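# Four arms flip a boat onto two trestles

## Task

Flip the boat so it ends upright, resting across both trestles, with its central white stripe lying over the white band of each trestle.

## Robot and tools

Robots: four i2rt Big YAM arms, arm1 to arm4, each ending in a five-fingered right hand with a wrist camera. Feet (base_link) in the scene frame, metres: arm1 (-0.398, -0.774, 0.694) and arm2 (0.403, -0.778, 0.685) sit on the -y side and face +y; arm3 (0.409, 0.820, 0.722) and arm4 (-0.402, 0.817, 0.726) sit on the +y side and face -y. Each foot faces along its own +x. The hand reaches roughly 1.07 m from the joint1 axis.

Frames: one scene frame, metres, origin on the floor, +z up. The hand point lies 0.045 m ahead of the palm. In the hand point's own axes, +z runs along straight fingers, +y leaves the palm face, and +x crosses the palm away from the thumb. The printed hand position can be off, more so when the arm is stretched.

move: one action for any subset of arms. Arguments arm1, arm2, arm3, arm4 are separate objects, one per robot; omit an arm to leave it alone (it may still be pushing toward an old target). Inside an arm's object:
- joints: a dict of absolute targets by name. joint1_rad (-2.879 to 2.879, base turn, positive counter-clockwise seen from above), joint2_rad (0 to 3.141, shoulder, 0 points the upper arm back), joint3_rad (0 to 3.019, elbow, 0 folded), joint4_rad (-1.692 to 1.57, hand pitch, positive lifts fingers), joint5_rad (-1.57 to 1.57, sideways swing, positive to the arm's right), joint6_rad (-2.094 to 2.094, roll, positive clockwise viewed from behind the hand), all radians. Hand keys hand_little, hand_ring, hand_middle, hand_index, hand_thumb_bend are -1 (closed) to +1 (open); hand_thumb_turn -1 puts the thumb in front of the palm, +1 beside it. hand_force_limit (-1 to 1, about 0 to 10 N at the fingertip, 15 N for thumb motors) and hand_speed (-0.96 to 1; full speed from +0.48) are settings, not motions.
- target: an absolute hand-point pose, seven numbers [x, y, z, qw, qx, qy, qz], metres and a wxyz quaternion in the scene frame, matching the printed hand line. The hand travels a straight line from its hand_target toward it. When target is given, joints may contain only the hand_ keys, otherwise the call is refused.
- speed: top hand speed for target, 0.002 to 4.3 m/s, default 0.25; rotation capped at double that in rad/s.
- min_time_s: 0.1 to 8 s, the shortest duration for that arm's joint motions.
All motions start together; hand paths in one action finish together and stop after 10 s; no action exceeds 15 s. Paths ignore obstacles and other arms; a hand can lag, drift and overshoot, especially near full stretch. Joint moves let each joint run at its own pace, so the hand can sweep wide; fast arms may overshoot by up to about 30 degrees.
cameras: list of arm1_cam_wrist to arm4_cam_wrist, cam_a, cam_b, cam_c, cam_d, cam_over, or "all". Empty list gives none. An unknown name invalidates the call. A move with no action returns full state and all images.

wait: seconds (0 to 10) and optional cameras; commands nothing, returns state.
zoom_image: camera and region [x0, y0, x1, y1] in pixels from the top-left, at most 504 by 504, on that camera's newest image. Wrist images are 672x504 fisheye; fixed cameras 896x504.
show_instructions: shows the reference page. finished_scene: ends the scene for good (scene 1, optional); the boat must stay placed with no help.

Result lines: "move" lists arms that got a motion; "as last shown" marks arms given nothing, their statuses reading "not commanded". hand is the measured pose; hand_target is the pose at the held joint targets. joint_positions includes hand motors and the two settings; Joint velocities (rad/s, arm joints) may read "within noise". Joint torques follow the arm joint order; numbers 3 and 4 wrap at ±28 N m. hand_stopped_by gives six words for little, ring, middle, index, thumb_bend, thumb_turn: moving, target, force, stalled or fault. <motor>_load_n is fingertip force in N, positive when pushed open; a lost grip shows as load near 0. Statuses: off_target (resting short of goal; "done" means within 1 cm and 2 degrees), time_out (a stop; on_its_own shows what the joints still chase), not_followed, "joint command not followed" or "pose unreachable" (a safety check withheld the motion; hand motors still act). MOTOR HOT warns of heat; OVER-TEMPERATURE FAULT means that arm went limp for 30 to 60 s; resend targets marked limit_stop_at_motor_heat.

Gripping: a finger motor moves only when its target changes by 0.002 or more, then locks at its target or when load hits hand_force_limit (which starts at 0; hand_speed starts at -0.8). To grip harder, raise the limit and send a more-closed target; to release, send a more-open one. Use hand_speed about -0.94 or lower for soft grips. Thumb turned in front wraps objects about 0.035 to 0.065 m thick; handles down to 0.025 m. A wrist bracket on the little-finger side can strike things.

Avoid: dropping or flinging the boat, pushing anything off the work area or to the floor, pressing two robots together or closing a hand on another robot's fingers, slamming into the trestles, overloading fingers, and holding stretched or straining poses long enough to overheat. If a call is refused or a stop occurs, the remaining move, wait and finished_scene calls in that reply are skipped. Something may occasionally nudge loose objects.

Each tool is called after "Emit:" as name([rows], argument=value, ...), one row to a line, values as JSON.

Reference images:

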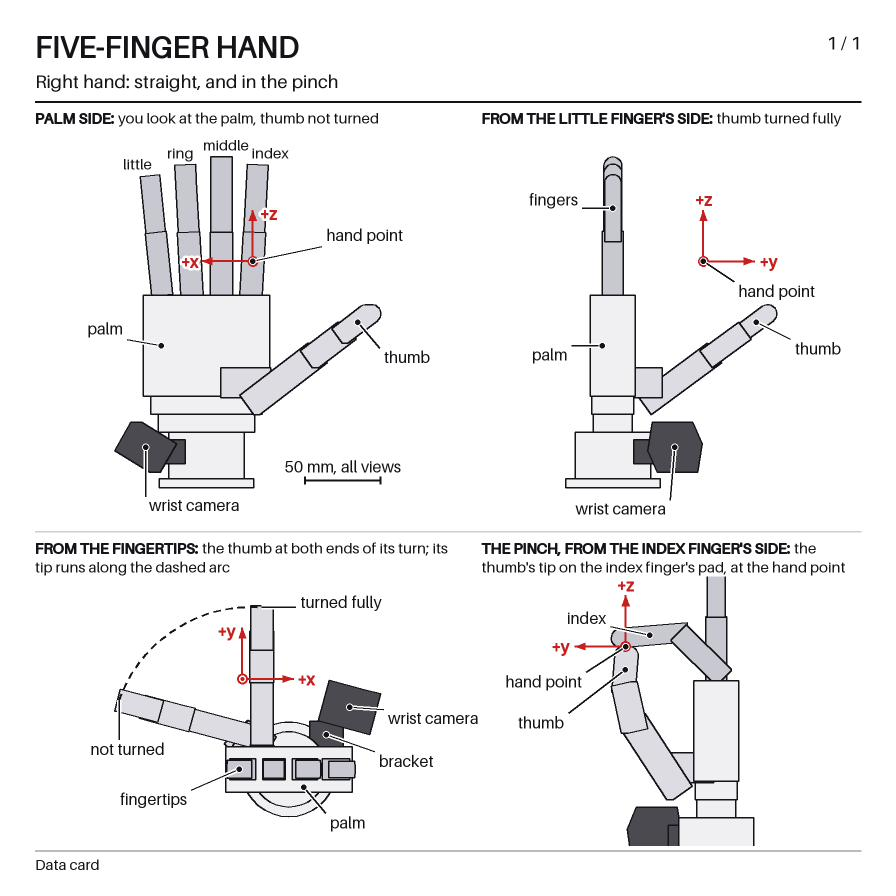

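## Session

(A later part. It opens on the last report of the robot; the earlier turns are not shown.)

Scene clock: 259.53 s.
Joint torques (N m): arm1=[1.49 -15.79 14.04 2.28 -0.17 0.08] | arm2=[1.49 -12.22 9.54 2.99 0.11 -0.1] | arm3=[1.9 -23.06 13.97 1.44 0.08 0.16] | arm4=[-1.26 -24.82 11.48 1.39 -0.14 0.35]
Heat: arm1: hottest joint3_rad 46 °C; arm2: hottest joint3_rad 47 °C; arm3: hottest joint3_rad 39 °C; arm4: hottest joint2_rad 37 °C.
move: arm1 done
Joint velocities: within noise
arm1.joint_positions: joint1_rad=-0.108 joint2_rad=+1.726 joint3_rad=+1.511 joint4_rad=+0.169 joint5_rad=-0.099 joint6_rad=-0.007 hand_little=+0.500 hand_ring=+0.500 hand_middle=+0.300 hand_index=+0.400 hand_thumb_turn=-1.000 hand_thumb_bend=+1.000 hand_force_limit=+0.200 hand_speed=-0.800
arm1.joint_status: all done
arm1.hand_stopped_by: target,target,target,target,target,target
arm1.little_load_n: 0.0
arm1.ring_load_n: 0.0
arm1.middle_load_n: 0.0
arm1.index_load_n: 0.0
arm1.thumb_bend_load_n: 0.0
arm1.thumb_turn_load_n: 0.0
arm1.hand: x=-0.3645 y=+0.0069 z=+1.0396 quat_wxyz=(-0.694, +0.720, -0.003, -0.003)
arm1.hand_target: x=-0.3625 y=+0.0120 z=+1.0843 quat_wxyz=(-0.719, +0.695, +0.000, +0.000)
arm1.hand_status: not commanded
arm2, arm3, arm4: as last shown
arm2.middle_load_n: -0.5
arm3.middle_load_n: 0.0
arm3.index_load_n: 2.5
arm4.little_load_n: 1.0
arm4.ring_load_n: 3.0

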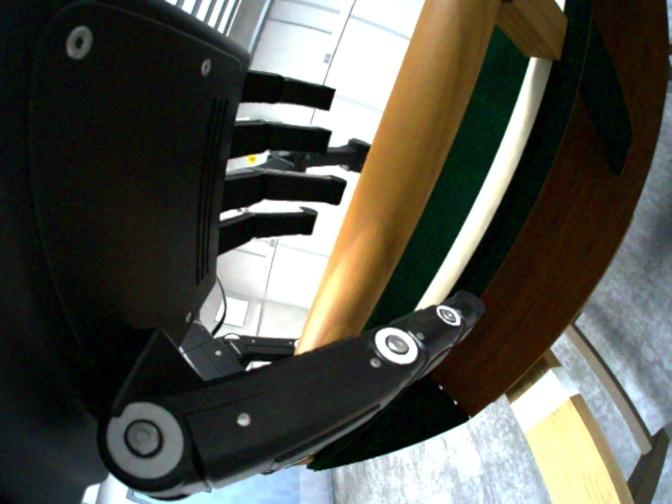

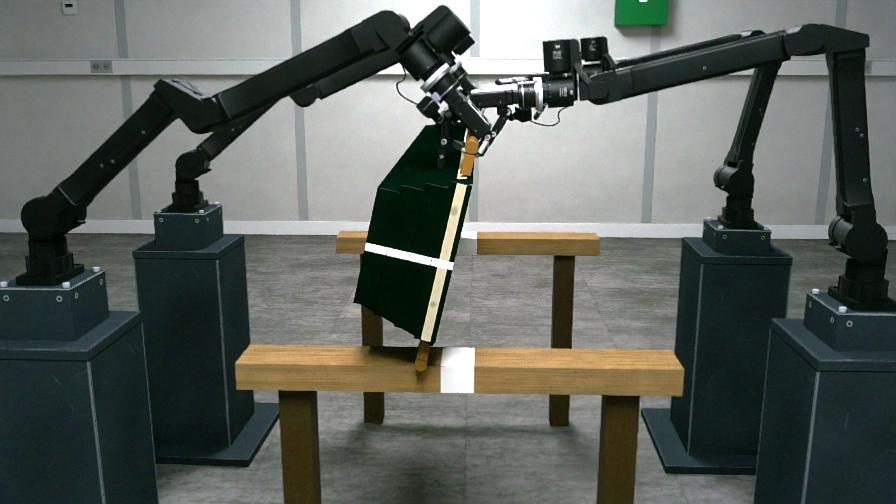

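Emit:
move(arm1={"target": [-0.360, -0.16, 1.05, -0.7071, 0.7071, 0, 0], "speed": 0.2, "joints": {"hand_little": 1, "hand_ring": 1, "hand_middle": 1, "hand_index": 1, "hand_speed": -0.3}}, arm2={"target": [0.297, -0.16, 0.85, -0.7071, 0.7071, 0, 0], "speed": 0.2}, cameras=["cam_a"])

Emit:
move(arm1={"target": [-0.360, -0.16, 0.65, -0.7071, 0.7071, 0, 0], "speed": 0.25}, arm2={"target": [0.297, -0.16, 0.65, -0.7071, 0.7071, 0, 0], "speed": 0.2}, cameras=["cam_a", "arm1_cam_wrist", "arm2_cam_wrist", "cam_c"])

Scene clock: 267.00 s.
Joint torques (N m): arm1=[1.67 -9.17 9.06 2.59 -0.16 0.01] | arm2=[1.49 -11.22 7.3 2.89 0.1 -0.08] | arm3=[1.9 -23.06 14 1.46 0.08 0.16] | arm4=[-1.26 -24.7 11.66 1.31 -0.15 0.38]
Heat: arm1: hottest joint3_rad 47 °C; arm2: hottest joint3_rad 46 °C; arm3: hottest joint3_rad 39 °C; arm4: hottest joint2_rad 37 °C.
move: arm1 done; arm2 done
Joint velocities: within noise
arm1.joint_positions: joint1_rad=-0.146 joint2_rad=+1.300 joint3_rad=+1.046 joint4_rad=+0.239 joint5_rad=-0.147 joint6_rad=-0.007 hand_little=+1.000 hand_ring=+1.000 hand_middle=+1.000 hand_index=+1.000 hand_thumb_turn=-1.000 hand_thumb_bend=+1.000 hand_force_limit=+0.200 hand_speed=-0.300
arm1.joint_status: all done
arm1.hand_stopped_by: target,target,target,target,target,target
arm1.little_load_n: 0.0
arm1.ring_load_n: 0.0
arm1.middle_load_n: 0.0
arm1.index_load_n: -0.5
arm1.thumb_bend_load_n: 0.0
arm1.thumb_turn_load_n: 0.0
arm1.hand: x=-0.3663 y=-0.1574 z=+1.0508 quat_wxyz=(-0.704, +0.710, +0.000, -0.005)
arm1.hand_target: x=-0.3599 y=-0.1600 z=+1.0500 quat_wxyz=(-0.707, +0.707, +0.000, +0.000)
arm1.hand_status: done (0.007 m and 0.8 deg from the pose sent, 0.167 m and 2.2 deg at the start)
arm2.joint_positions: joint1_rad=+0.179 joint2_rad=+1.594 joint3_rad=+0.770 joint4_rad=+0.816 joint5_rad=+0.174 joint6_rad=+0.007 hand_little=+1.000 hand_ring=+1.000 hand_middle=+1.000 hand_index=+1.000 hand_thumb_turn=-1.000 hand_thumb_bend=+1.000 hand_force_limit=+0.200 hand_speed=-0.600
arm2.joint_status: not commanded
arm2.hand_stopped_by: target,target,target,target,target,target
arm2.little_load_n: 0.0
arm2.ring_load_n: -0.5
arm2.middle_load_n: 0.0
arm2.index_load_n: 0.0
arm2.thumb_bend_load_n: 0.0
arm2.thumb_turn_load_n: 0.0
arm2.hand: x=+0.3026 y=-0.1597 z=+0.8585 quat_wxyz=(-0.709, +0.705, -0.006, -0.001)
arm2.hand_target: x=+0.2972 y=-0.1602 z=+0.8501 quat_wxyz=(-0.707, +0.707, +0.000, +0.000)
arm2.hand_status: done (0.010 m and 0.8 deg from the pose sent, 0.198 m and 3.7 deg at the start)
arm3, arm4: as last shown
arm3.ring_load_n: 4.0
arm3.middle_load_n: 0.5

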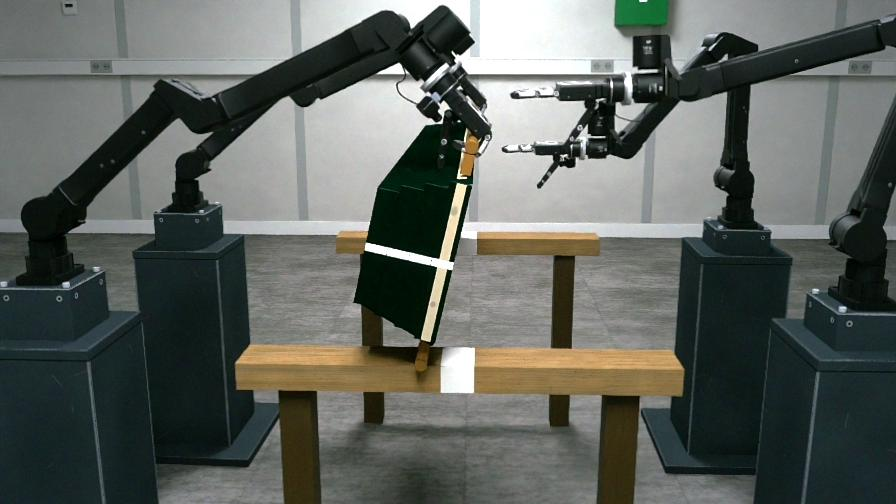

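Scene clock: 269.50 s.
Joint torques (N m): arm1=[1.2 -11.87 4.07 2.48 -0.18 0.03] | arm2=[0.85 -14.04 4.41 2.97 0.11 -0.08] | arm3=[1.96 -23.06 14 1.44 0.08 0.16] | arm4=[-0.67 -24.7 11.81 1.48 -0.13 0.36]
Heat: arm1: hottest joint3_rad 46 °C; arm2: hottest joint3_rad 46 °C; arm3: hottest joint3_rad 39 °C; arm4: hottest joint2_rad 37 °C.
move: arm1 off_target; arm2 done
Joint velocities: within noise
arm1.joint_positions: joint1_rad=-0.156 joint2_rad=+2.197 joint3_rad=+0.748 joint4_rad=+1.420 joint5_rad=-0.158 joint6_rad=-0.008 hand_little=+1.000 hand_ring=+1.000 hand_middle=+1.000 hand_index=+1.000 hand_thumb_turn=-1.000 hand_thumb_bend=+1.000 hand_force_limit=+0.200 hand_speed=-0.300
arm1.joint_status: not commanded
arm1.hand_stopped_by: target,target,target,target,target,target
arm1.little_load_n: 0.0
arm1.ring_load_n: 0.0
arm1.middle_load_n: 0.0
arm1.index_load_n: -0.5
arm1.thumb_bend_load_n: 0.0
arm1.thumb_turn_load_n: 0.0
arm1.hand: x=-0.3681 y=-0.1667 z=+0.6479 quat_wxyz=(-0.699, +0.715, +0.001, -0.006)
arm1.hand_target: x=-0.3600 y=-0.1603 z=+0.6500 quat_wxyz=(-0.707, +0.707, +0.000, +0.000)
arm1.hand_status: off_target (0.011 m and 1.4 deg from the pose sent, 0.401 m and 0.8 deg at the start)
arm2.joint_positions: joint1_rad=+0.179 joint2_rad=+2.174 joint3_rad=+0.757 joint4_rad=+1.390 joint5_rad=+0.174 joint6_rad=+0.007 hand_little=+1.000 hand_ring=+1.000 hand_middle=+1.000 hand_index=+1.000 hand_thumb_turn=-1.000 hand_thumb_bend=+1.000 hand_force_limit=+0.200 hand_speed=-0.600
arm2.joint_status: not commanded
arm2.hand_stopped_by: target,target,target,target,target,target
arm2.little_load_n: 0.0
arm2.ring_load_n: 0.0
arm2.middle_load_n: 0.0
arm2.index_load_n: -0.5
arm2.thumb_bend_load_n: 0.0
arm2.thumb_turn_load_n: 0.0
arm2.hand: x=+0.3031 y=-0.1648 z=+0.6526 quat_wxyz=(-0.702, +0.712, -0.005, +0.000)
arm2.hand_target: x=+0.2971 y=-0.1602 z=+0.6501 quat_wxyz=(-0.707, +0.707, +0.000, +0.000)
arm2.hand_status: done (0.008 m and 1.0 deg from the pose sent, 0.209 m and 0.8 deg at the start)
arm3.joint_positions: joint1_rad=+0.123 joint2_rad=+2.426 joint3_rad=+2.891 joint4_rad=-1.279 joint5_rad=+0.071 joint6_rad=+0.031 hand_little=-0.997 hand_ring=-0.993 hand_middle=-0.965 hand_index=-0.967 hand_thumb_turn=-1.000 hand_thumb_bend=+1.000 hand_force_limit=+0.600 hand_speed=-0.850
arm3.joint_status: not commanded
arm3.hand_stopped_by: force,force,force,force,target,target
arm3.little_load_n: 0.5
arm3.ring_load_n: 3.5
arm3.middle_load_n: 0.5
arm3.index_load_n: 2.0
arm3.thumb_bend_load_n: 0.0
arm3.thumb_turn_load_n: 0.0
arm3.hand: x=+0.5017 y=-0.0124 z=+0.9784 quat_wxyz=(+0.006, +0.013, -0.930, +0.367)
arm3.hand_target: x=+0.5031 y=-0.0142 z=+1.0054 quat_wxyz=(-0.001, +0.000, -0.921, +0.390)
arm3.hand_status: not commanded
arm4.joint_positions: joint1_rad=-0.111 joint2_rad=+2.427 joint3_rad=+2.892 joint4_rad=-1.242 joint5_rad=-0.081 joint6_rad=-0.093 hand_little=-0.984 hand_ring=-0.966 hand_middle=-0.966 hand_index=-0.952 hand_thumb_turn=-1.000 hand_thumb_bend=+0.999 hand_force_limit=+0.600 hand_speed=-0.850
arm4.joint_status: not commanded
arm4.hand_stopped_by: force,force,force,force,target,target
arm4.little_load_n: 0.5
arm4.ring_load_n: 3.0
arm4.middle_load_n: 5.5
arm4.index_load_n: 6.0
arm4.thumb_bend_load_n: -4.0
arm4.thumb_turn_load_n: 2.5
arm4.hand: x=-0.4604 y=-0.0206 z=+0.9961 quat_wxyz=(+0.008, +0.004, -0.921, +0.389)
arm4.hand_target: x=-0.4550 y=-0.0225 z=+1.0176 quat_wxyz=(+0.002, -0.004, -0.913, +0.407)
arm4.hand_status: not commanded
pictures: arm1_cam_wrist, arm2_cam_wrist, cam_a, cam_c

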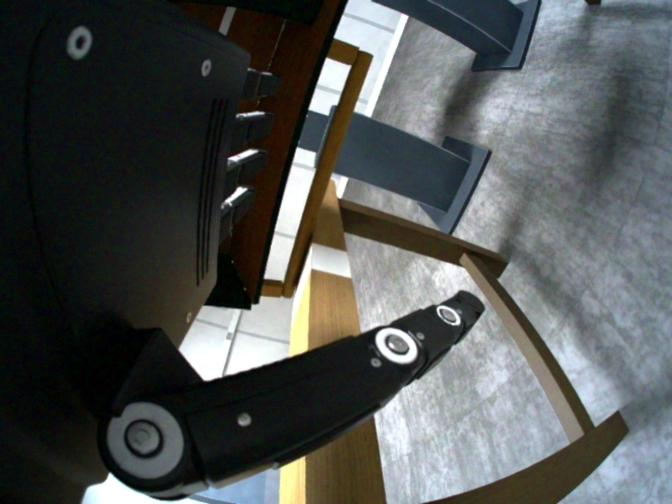

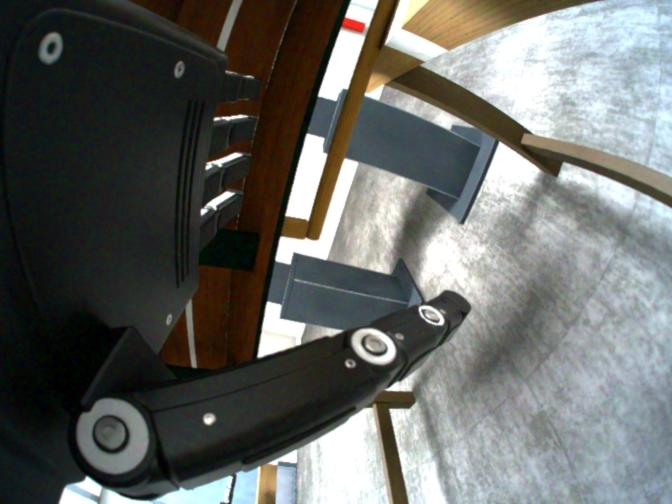

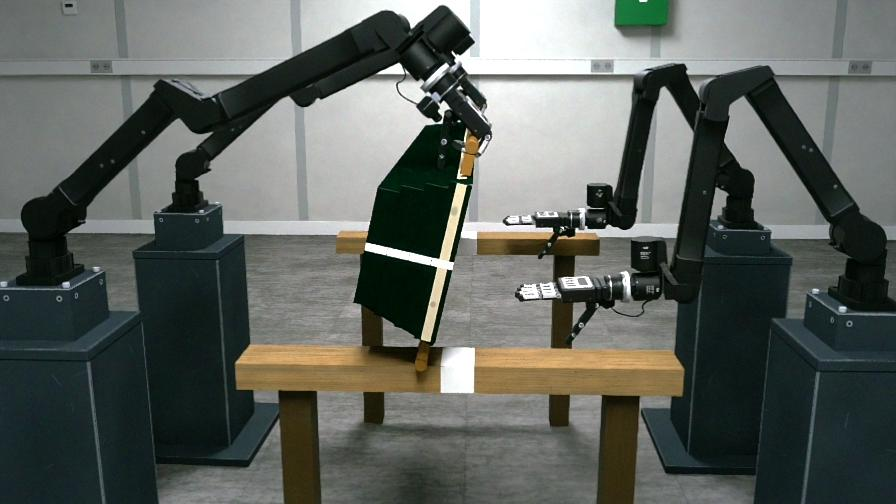

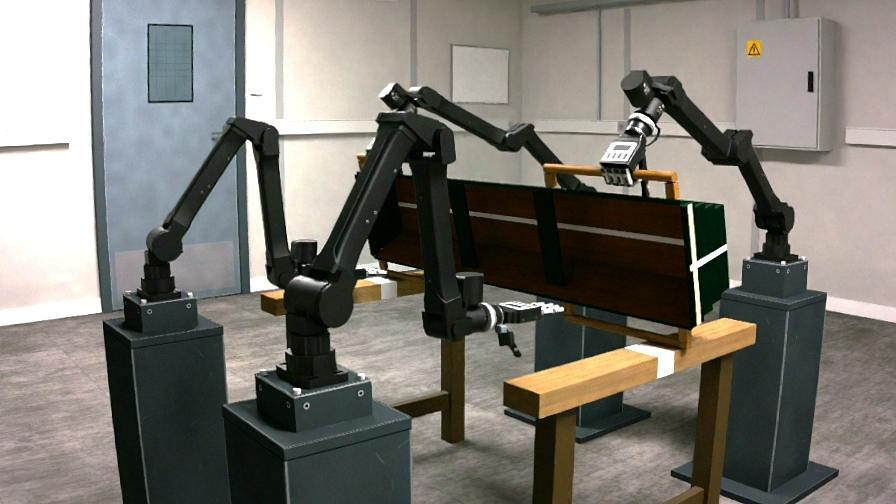

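Emit:
zoom_image(camera="arm1_cam_wrist", region=[200, 60, 440, 310])

Emit:
zoom_image(camera="arm2_cam_wrist", region=[200, 40, 440, 290])

Scaled by 2.016 from the camera's image (finer frame: 960x720).

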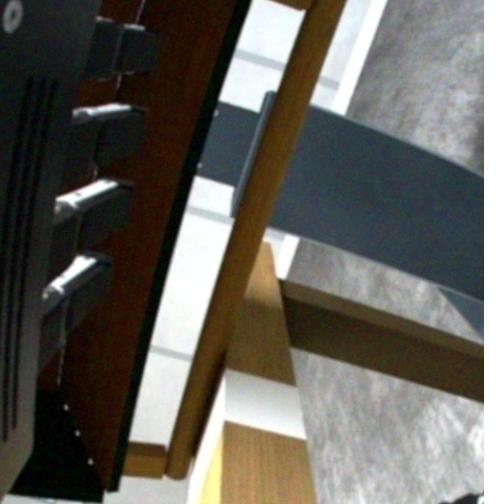

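Scaled by 2.016 from the camera's image (finer frame: 960x720).

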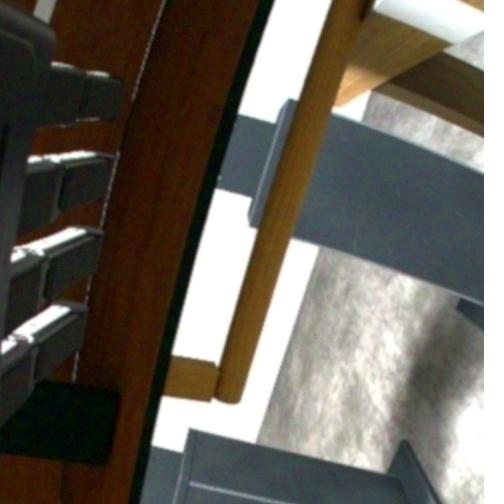

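Emit:
move(arm1={"target": [-0.360, -0.08, 0.615, -0.7071, 0.7071, 0, 0], "speed": 0.15}, arm2={"target": [0.297, -0.08, 0.615, -0.7071, 0.7071, 0, 0], "speed": 0.15}, cameras=["cam_a", "arm1_cam_wrist", "arm2_cam_wrist"])

Scene clock: 272.60 s.
Joint torques (N m): arm1=[2.73 -12.81 5.6 1.47 0.14 0.07] | arm2=[-0.32 -16.56 5.87 2.13 -0.15 -0.1] | arm3=[1.9 -23.12 14.01 1.47 0.08 0.15] | arm4=[-1.03 -25.11 11.78 1.46 -0.14 0.35]
Heat: arm1: hottest joint3_rad 45 °C; arm2: hottest joint3_rad 46 °C; arm3: hottest joint3_rad 39 °C; arm4: hottest joint2_rad 38 °C.
move: arm1 off_target; arm2 off_target
Joint velocities: within noise
arm1.joint_positions: joint1_rad=-0.153 joint2_rad=+2.330 joint3_rad=+1.002 joint4_rad=+1.331 joint5_rad=-0.141 joint6_rad=-0.008 hand_little=+1.000 hand_ring=+1.000 hand_middle=+1.000 hand_index=+1.000 hand_thumb_turn=-1.000 hand_thumb_bend=+1.000 hand_force_limit=+0.200 hand_speed=-0.300
arm1.joint_status: not commanded
arm1.hand_stopped_by: target,target,target,target,target,target
arm1.little_load_n: 0.0
arm1.ring_load_n: 0.0
arm1.middle_load_n: 0.0
arm1.index_load_n: 0.0
arm1.thumb_bend_load_n: 0.0
arm1.thumb_turn_load_n: 0.0
arm1.hand: x=-0.3556 y=-0.0861 z=+0.6259 quat_wxyz=(-0.710, +0.704, -0.003, +0.001)
arm1.hand_target: x=-0.3600 y=-0.0806 z=+0.6151 quat_wxyz=(-0.707, +0.707, +0.000, +0.000)
arm1.hand_status: off_target (0.013 m and 0.6 deg from the pose sent, 0.093 m and 1.4 deg at the start)
arm2.joint_positions: joint1_rad=+0.171 joint2_rad=+2.316 joint3_rad=+1.013 joint4_rad=+1.305 joint5_rad=+0.151 joint6_rad=+0.007 hand_little=+1.000 hand_ring=+1.000 hand_middle=+1.000 hand_index=+1.000 hand_thumb_turn=-1.000 hand_thumb_bend=+1.000 hand_force_limit=+0.200 hand_speed=-0.600
arm2.joint_status: not commanded
arm2.hand_stopped_by: target,target,target,target,target,target
arm2.little_load_n: 0.0
arm2.ring_load_n: -0.5
arm2.middle_load_n: -0.5
arm2.index_load_n: 0.0
arm2.thumb_bend_load_n: 0.0
arm2.thumb_turn_load_n: 0.0
arm2.hand: x=+0.2911 y=-0.0852 z=+0.6294 quat_wxyz=(-0.712, +0.702, -0.002, -0.006)
arm2.hand_target: x=+0.2971 y=-0.0807 z=+0.6153 quat_wxyz=(-0.707, +0.707, +0.000, +0.000)
arm2.hand_status: off_target (0.016 m and 1.1 deg from the pose sent, 0.093 m and 1.0 deg at the start)
arm3, arm4: as last shown
arm3.index_load_n: 2.5
arm4.little_load_n: 1.0
arm4.middle_load_n: 6.0
pictures: arm1_cam_wrist, arm2_cam_wrist, cam_a

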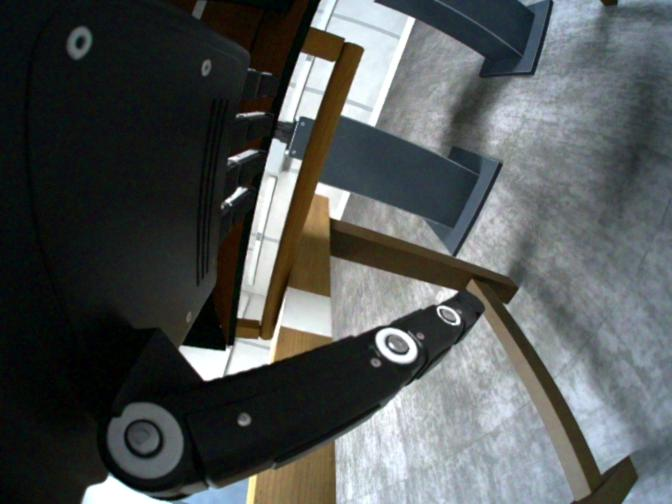

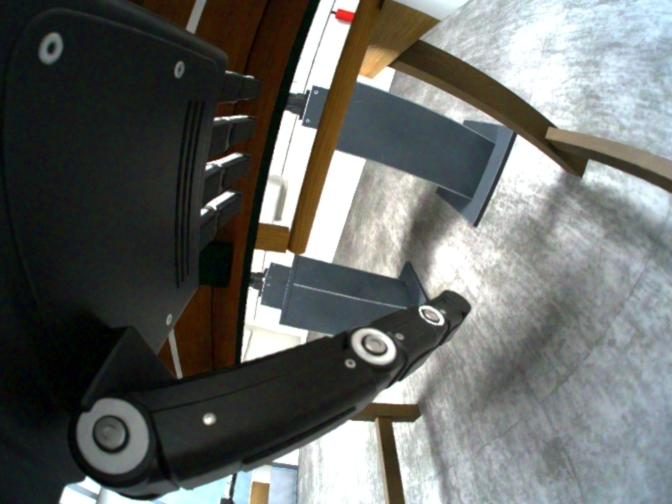

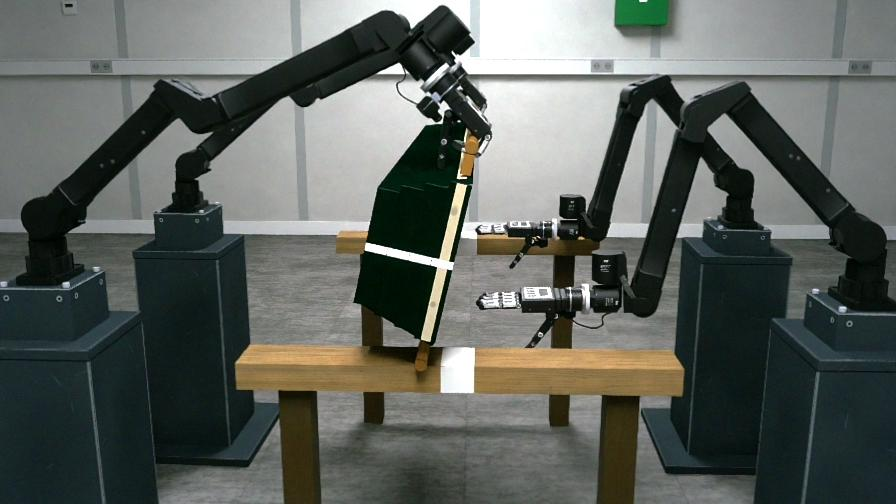

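Emit:
move(arm1={"target": [-0.360, -0.055, 0.592, -0.7071, 0.7071, 0, 0], "speed": 0.12}, arm2={"target": [0.297, -0.055, 0.590, -0.7071, 0.7071, 0, 0], "speed": 0.12}, cameras=["arm1_cam_wrist", "arm2_cam_wrist"])

Emit:
zoom_image(camera="arm1_cam_wrist", region=[200, 60, 440, 310])

Emit:
zoom_image(camera="arm2_cam_wrist", region=[200, 40, 440, 290])

Scene clock: 277.00 s.
Joint torques (N m): arm1=[3.43 -13.98 5.91 1.5 0.12 0.08] | arm2=[-0.44 -17.2 6.05 1.89 -0.14 -0.04] | arm3=[2.02 -23.06 13.98 1.46 0.09 0.16] | arm4=[-1.08 -24.53 11.67 1.47 -0.19 0.42]
Heat: arm1: hottest joint3_rad 44 °C; arm2: hottest joint3_rad 45 °C; arm3: hottest joint3_rad 39 °C; arm4: hottest joint2_rad 38 °C.
move: arm1 off_target; arm2 off_target
Joint velocities: within noise
arm1.joint_positions: joint1_rad=-0.150 joint2_rad=+2.409 joint3_rad=+1.103 joint4_rad=+1.308 joint5_rad=-0.134 joint6_rad=-0.008 hand_little=+1.000 hand_ring=+1.000 hand_middle=+1.000 hand_index=+1.000 hand_thumb_turn=-1.000 hand_thumb_bend=+1.000 hand_force_limit=+0.200 hand_speed=-0.300
arm1.joint_status: not commanded
arm1.hand_stopped_by: target,target,target,target,target,target
arm1.little_load_n: 0.0
arm1.ring_load_n: 0.0
arm1.middle_load_n: 0.0
arm1.index_load_n: 0.0
arm1.thumb_bend_load_n: 0.0
arm1.thumb_turn_load_n: 0.0
arm1.hand: x=-0.3530 y=-0.0611 z=+0.6027 quat_wxyz=(-0.710, +0.704, -0.004, +0.002)
arm1.hand_target: x=-0.3600 y=-0.0557 z=+0.5923 quat_wxyz=(-0.707, +0.707, +0.000, +0.000)
arm1.hand_status: off_target (0.014 m and 0.7 deg from the pose sent, 0.046 m and 0.6 deg at the start)
arm2.joint_positions: joint1_rad=+0.163 joint2_rad=+2.402 joint3_rad=+1.116 joint4_rad=+1.287 joint5_rad=+0.144 joint6_rad=+0.007 hand_little=+1.000 hand_ring=+1.000 hand_middle=+1.000 hand_index=+1.000 hand_thumb_turn=-1.000 hand_thumb_bend=+1.000 hand_force_limit=+0.200 hand_speed=-0.600
arm2.joint_status: not commanded
arm2.hand_stopped_by: target,target,target,target,target,target
arm2.little_load_n: 0.0
arm2.ring_load_n: 0.0
arm2.middle_load_n: 0.0
arm2.index_load_n: 0.0
arm2.thumb_bend_load_n: 0.0
arm2.thumb_turn_load_n: 0.0
arm2.hand: x=+0.2910 y=-0.0597 z=+0.6039 quat_wxyz=(-0.712, +0.702, -0.002, -0.006)
arm2.hand_target: x=+0.2972 y=-0.0557 z=+0.5902 quat_wxyz=(-0.707, +0.707, +0.000, +0.000)
arm2.hand_status: off_target (0.016 m and 1.1 deg from the pose sent, 0.050 m and 1.1 deg at the start)
arm3, arm4: as last shown
arm3.ring_load_n: 4.0
arm3.index_load_n: 2.0
arm4.little_load_n: 0.5
arm4.thumb_turn_load_n: 3.0

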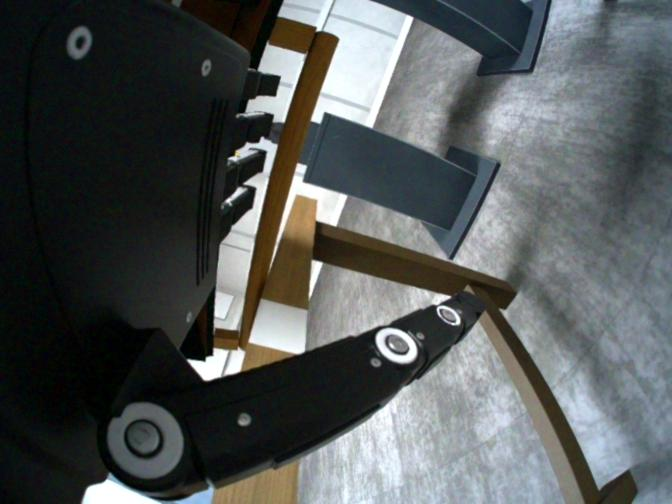

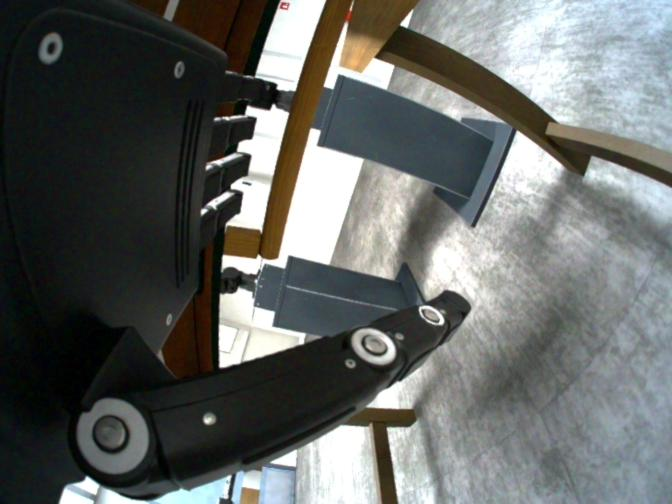

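Scaled by 2.016 from the camera's image (finer frame: 960x720).

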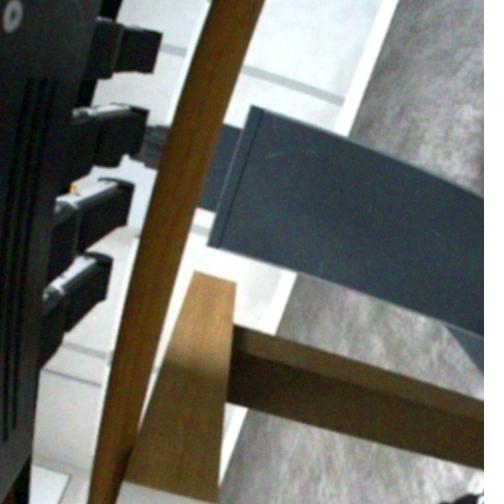

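Scaled by 2.016 from the camera's image (finer frame: 960x720).

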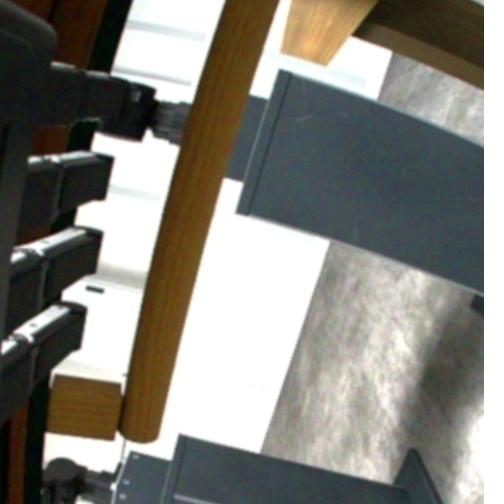

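Emit:
move(arm1={"target": [-0.360, -0.020, 0.592, -0.7071, 0.7071, 0, 0], "speed": 0.1}, arm2={"target": [0.297, -0.020, 0.601, -0.7071, 0.7071, 0, 0], "speed": 0.1}, cameras=["arm1_cam_wrist", "arm2_cam_wrist"])

Emit:
zoom_image(camera="arm1_cam_wrist", region=[200, 60, 440, 310])

Emit:
zoom_image(camera="arm2_cam_wrist", region=[200, 40, 440, 290])

Scene clock: 279.17 s.
Joint torques (N m): arm1=[3.25 -14.62 6.74 1.46 0.12 0.05] | arm2=[-0.03 -18.49 7.02 1.87 -0.11 -0.12] | arm3=[1.96 -23.06 13.98 1.47 0.08 0.16] | arm4=[-0.79 -24.53 11.78 1.26 -0.14 0.37]
Heat: arm1: hottest joint3_rad 44 °C; arm2: hottest joint3_rad 45 °C; arm3: hottest joint3_rad 39 °C; arm4: hottest joint2_rad 38 °C.
move: arm1 off_target; arm2 off_target
Joint velocities: within noise
arm1.joint_positions: joint1_rad=-0.141 joint2_rad=+2.435 joint3_rad=+1.207 joint4_rad=+1.228 joint5_rad=-0.126 joint6_rad=-0.008 hand_little=+1.000 hand_ring=+1.000 hand_middle=+1.000 hand_index=+1.000 hand_thumb_turn=-1.000 hand_thumb_bend=+1.000 hand_force_limit=+0.200 hand_speed=-0.300
arm1.joint_status: not commanded
arm1.hand_stopped_by: target,target,target,target,target,target
arm1.little_load_n: 0.0
arm1.ring_load_n: 0.0
arm1.middle_load_n: 0.0
arm1.index_load_n: 0.0
arm1.thumb_bend_load_n: 0.0
arm1.thumb_turn_load_n: 0.0
arm1.hand: x=-0.3532 y=-0.0272 z=+0.6029 quat_wxyz=(-0.709, +0.705, -0.004, +0.002)
arm1.hand_target: x=-0.3601 y=-0.0208 z=+0.5923 quat_wxyz=(-0.707, +0.707, +0.000, +0.000)
arm1.hand_status: off_target (0.015 m and 0.6 deg from the pose sent, 0.043 m and 0.7 deg at the start)
arm2.joint_positions: joint1_rad=+0.155 joint2_rad=+2.402 joint3_rad=+1.209 joint4_rad=+1.193 joint5_rad=+0.135 joint6_rad=+0.007 hand_little=+1.000 hand_ring=+1.000 hand_middle=+1.000 hand_index=+1.000 hand_thumb_turn=-1.000 hand_thumb_bend=+1.000 hand_force_limit=+0.200 hand_speed=-0.600
arm2.joint_status: not commanded
arm2.hand_stopped_by: target,target,target,target,target,target
arm2.little_load_n: 0.0
arm2.ring_load_n: 0.0
arm2.middle_load_n: 0.0
arm2.index_load_n: -0.5
arm2.thumb_bend_load_n: 0.0
arm2.thumb_turn_load_n: 0.0
arm2.hand: x=+0.2908 y=-0.0257 z=+0.6159 quat_wxyz=(-0.712, +0.702, -0.001, -0.006)
arm2.hand_target: x=+0.2971 y=-0.0209 z=+0.6013 quat_wxyz=(-0.707, +0.707, +0.000, +0.000)
arm2.hand_status: off_target (0.017 m and 1.0 deg from the pose sent, 0.040 m and 1.1 deg at the start)
arm3, arm4: as last shown
arm3.little_load_n: 1.0
arm3.ring_load_n: 3.5
arm4.little_load_n: 1.0
arm4.middle_load_n: 5.5
arm4.thumb_turn_load_n: 2.5

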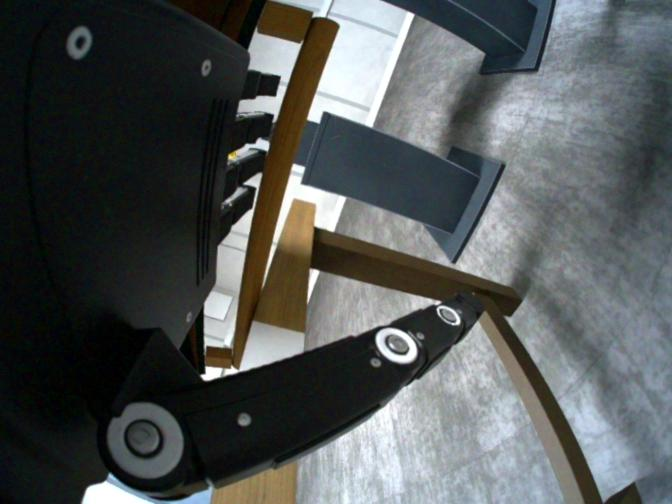

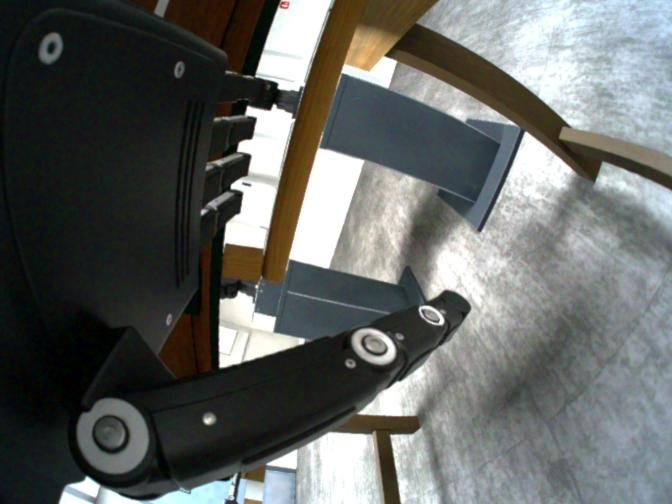

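Scaled by 2.016 from the camera's image (finer frame: 960x720).

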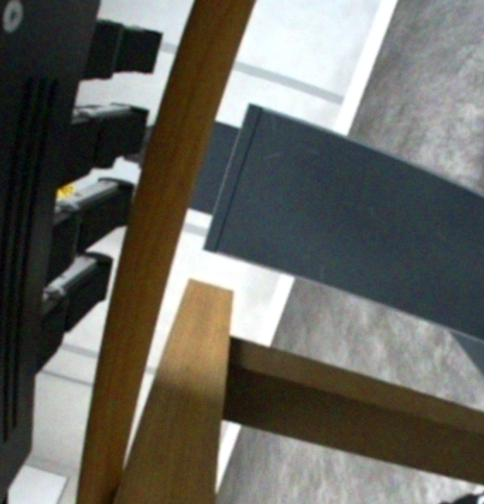

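Scaled by 2.016 from the camera's image (finer frame: 960x720).

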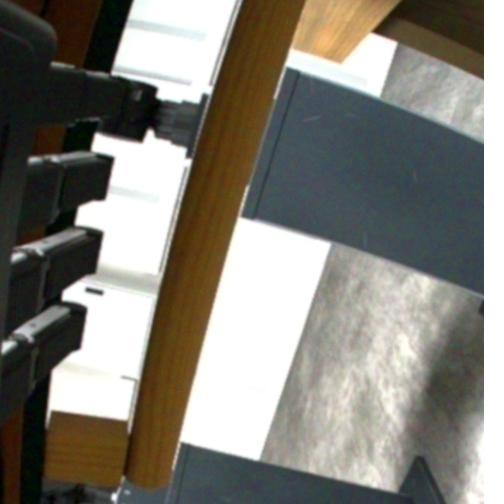

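Emit:
move(arm1={"target": [-0.360, 0.015, 0.599, -0.7071, 0.7071, 0, 0], "speed": 0.08}, arm2={"target": [0.297, 0.015, 0.601, -0.7071, 0.7071, 0, 0], "speed": 0.08}, cameras=["cam_a", "arm1_cam_wrist", "arm2_cam_wrist"])

Emit:
zoom_image(camera="arm1_cam_wrist", region=[200, 60, 440, 310])

Emit:
zoom_image(camera="arm2_cam_wrist", region=[200, 40, 440, 290])

Scene clock: 281.43 s.
Joint torques (N m): arm1=[3.19 -15.44 7.61 1.46 0.12 0.06] | arm2=[-1.55 -20.01 8.03 1.95 -0.15 -0.09] | arm3=[1.96 -23.12 13.97 1.46 0.08 0.16] | arm4=[-0.91 -24.35 11.49 1.37 -0.15 0.34]
Heat: arm1: hottest joint3_rad 43 °C; arm2: hottest joint3_rad 45 °C; arm3: hottest joint3_rad 39 °C; arm4: hottest joint2_rad 38 °C.
move: arm1 off_target; arm2 off_target
Joint velocities: within noise
arm1.joint_positions: joint1_rad=-0.134 joint2_rad=+2.452 joint3_rad=+1.311 joint4_rad=+1.139 joint5_rad=-0.119 joint6_rad=-0.008 hand_little=+1.000 hand_ring=+1.000 hand_middle=+1.000 hand_index=+1.000 hand_thumb_turn=-1.000 hand_thumb_bend=+1.000 hand_force_limit=+0.200 hand_speed=-0.300
arm1.joint_status: not commanded
arm1.hand_stopped_by: target,target,target,target,target,target
arm1.little_load_n: 0.0
arm1.ring_load_n: 0.0
arm1.middle_load_n: 0.0
arm1.index_load_n: 0.0
arm1.thumb_bend_load_n: 0.0
arm1.thumb_turn_load_n: 0.0
arm1.hand: x=-0.3528 y=+0.0069 z=+0.6092 quat_wxyz=(-0.709, +0.706, -0.004, +0.002)
arm1.hand_target: x=-0.3600 y=+0.0141 z=+0.5993 quat_wxyz=(-0.707, +0.707, +0.000, +0.000)
arm1.hand_status: off_target (0.015 m and 0.5 deg from the pose sent, 0.043 m and 0.6 deg at the start)
arm2.joint_positions: joint1_rad=+0.147 joint2_rad=+2.437 joint3_rad=+1.322 joint4_rad=+1.114 joint5_rad=+0.128 joint6_rad=+0.007 hand_little=+1.000 hand_ring=+1.000 hand_middle=+1.000 hand_index=+1.000 hand_thumb_turn=-1.000 hand_thumb_bend=+1.000 hand_force_limit=+0.200 hand_speed=-0.600
arm2.joint_status: not commanded
arm2.hand_stopped_by: target,target,target,target,target,target
arm2.little_load_n: 0.0
arm2.ring_load_n: 0.0
arm2.middle_load_n: 0.0
arm2.index_load_n: 0.0
arm2.thumb_bend_load_n: 0.0
arm2.thumb_turn_load_n: 0.0
arm2.hand: x=+0.2905 y=+0.0086 z=+0.6167 quat_wxyz=(-0.711, +0.703, -0.001, -0.006)
arm2.hand_target: x=+0.2971 y=+0.0139 z=+0.6013 quat_wxyz=(-0.707, +0.707, +0.000, +0.000)
arm2.hand_status: off_target (0.018 m and 1.0 deg from the pose sent, 0.044 m and 1.0 deg at the start)
arm3, arm4: as last shown
arm3.little_load_n: 0.5
pictures: arm1_cam_wrist, arm2_cam_wrist, cam_a

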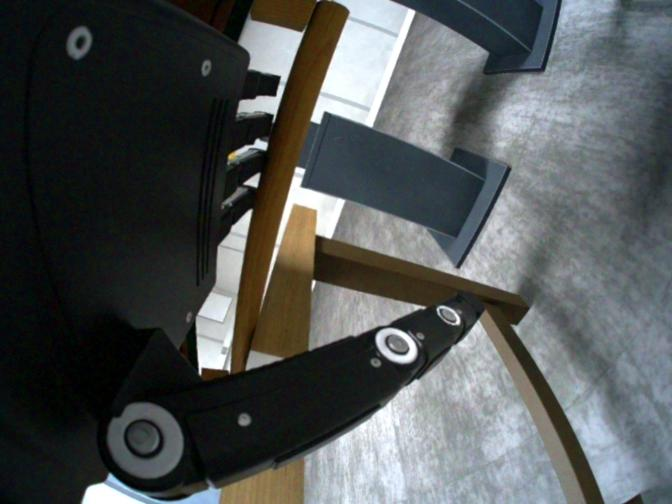

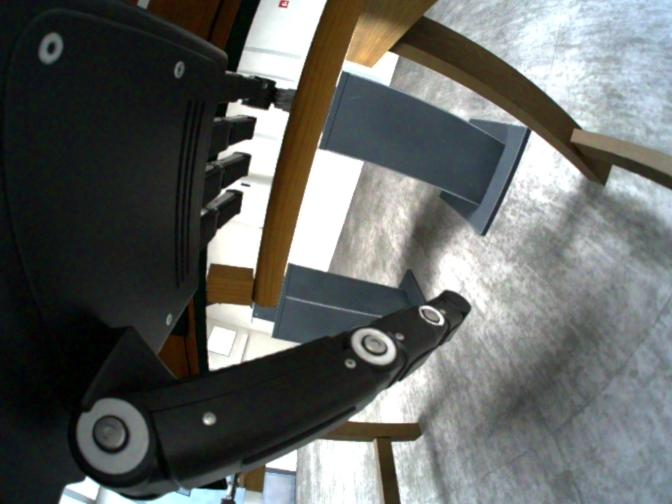

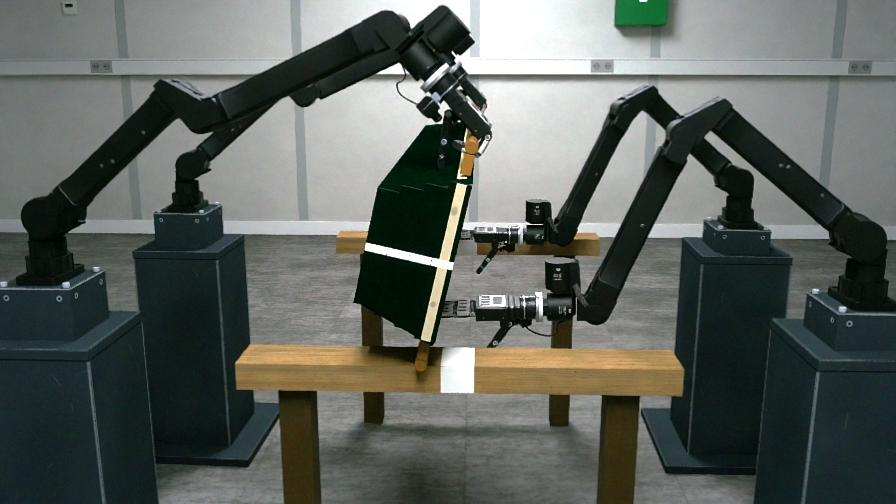

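Scaled by 2.016 from the camera's image (finer frame: 960x720).

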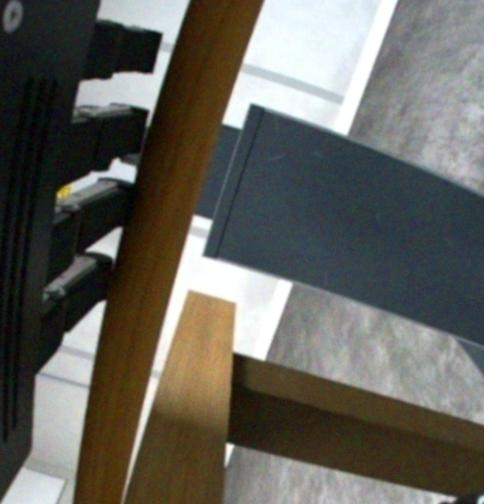

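Scaled by 2.016 from the camera's image (finer frame: 960x720).

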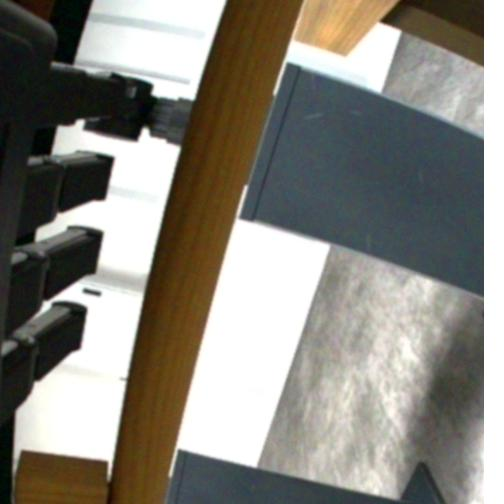

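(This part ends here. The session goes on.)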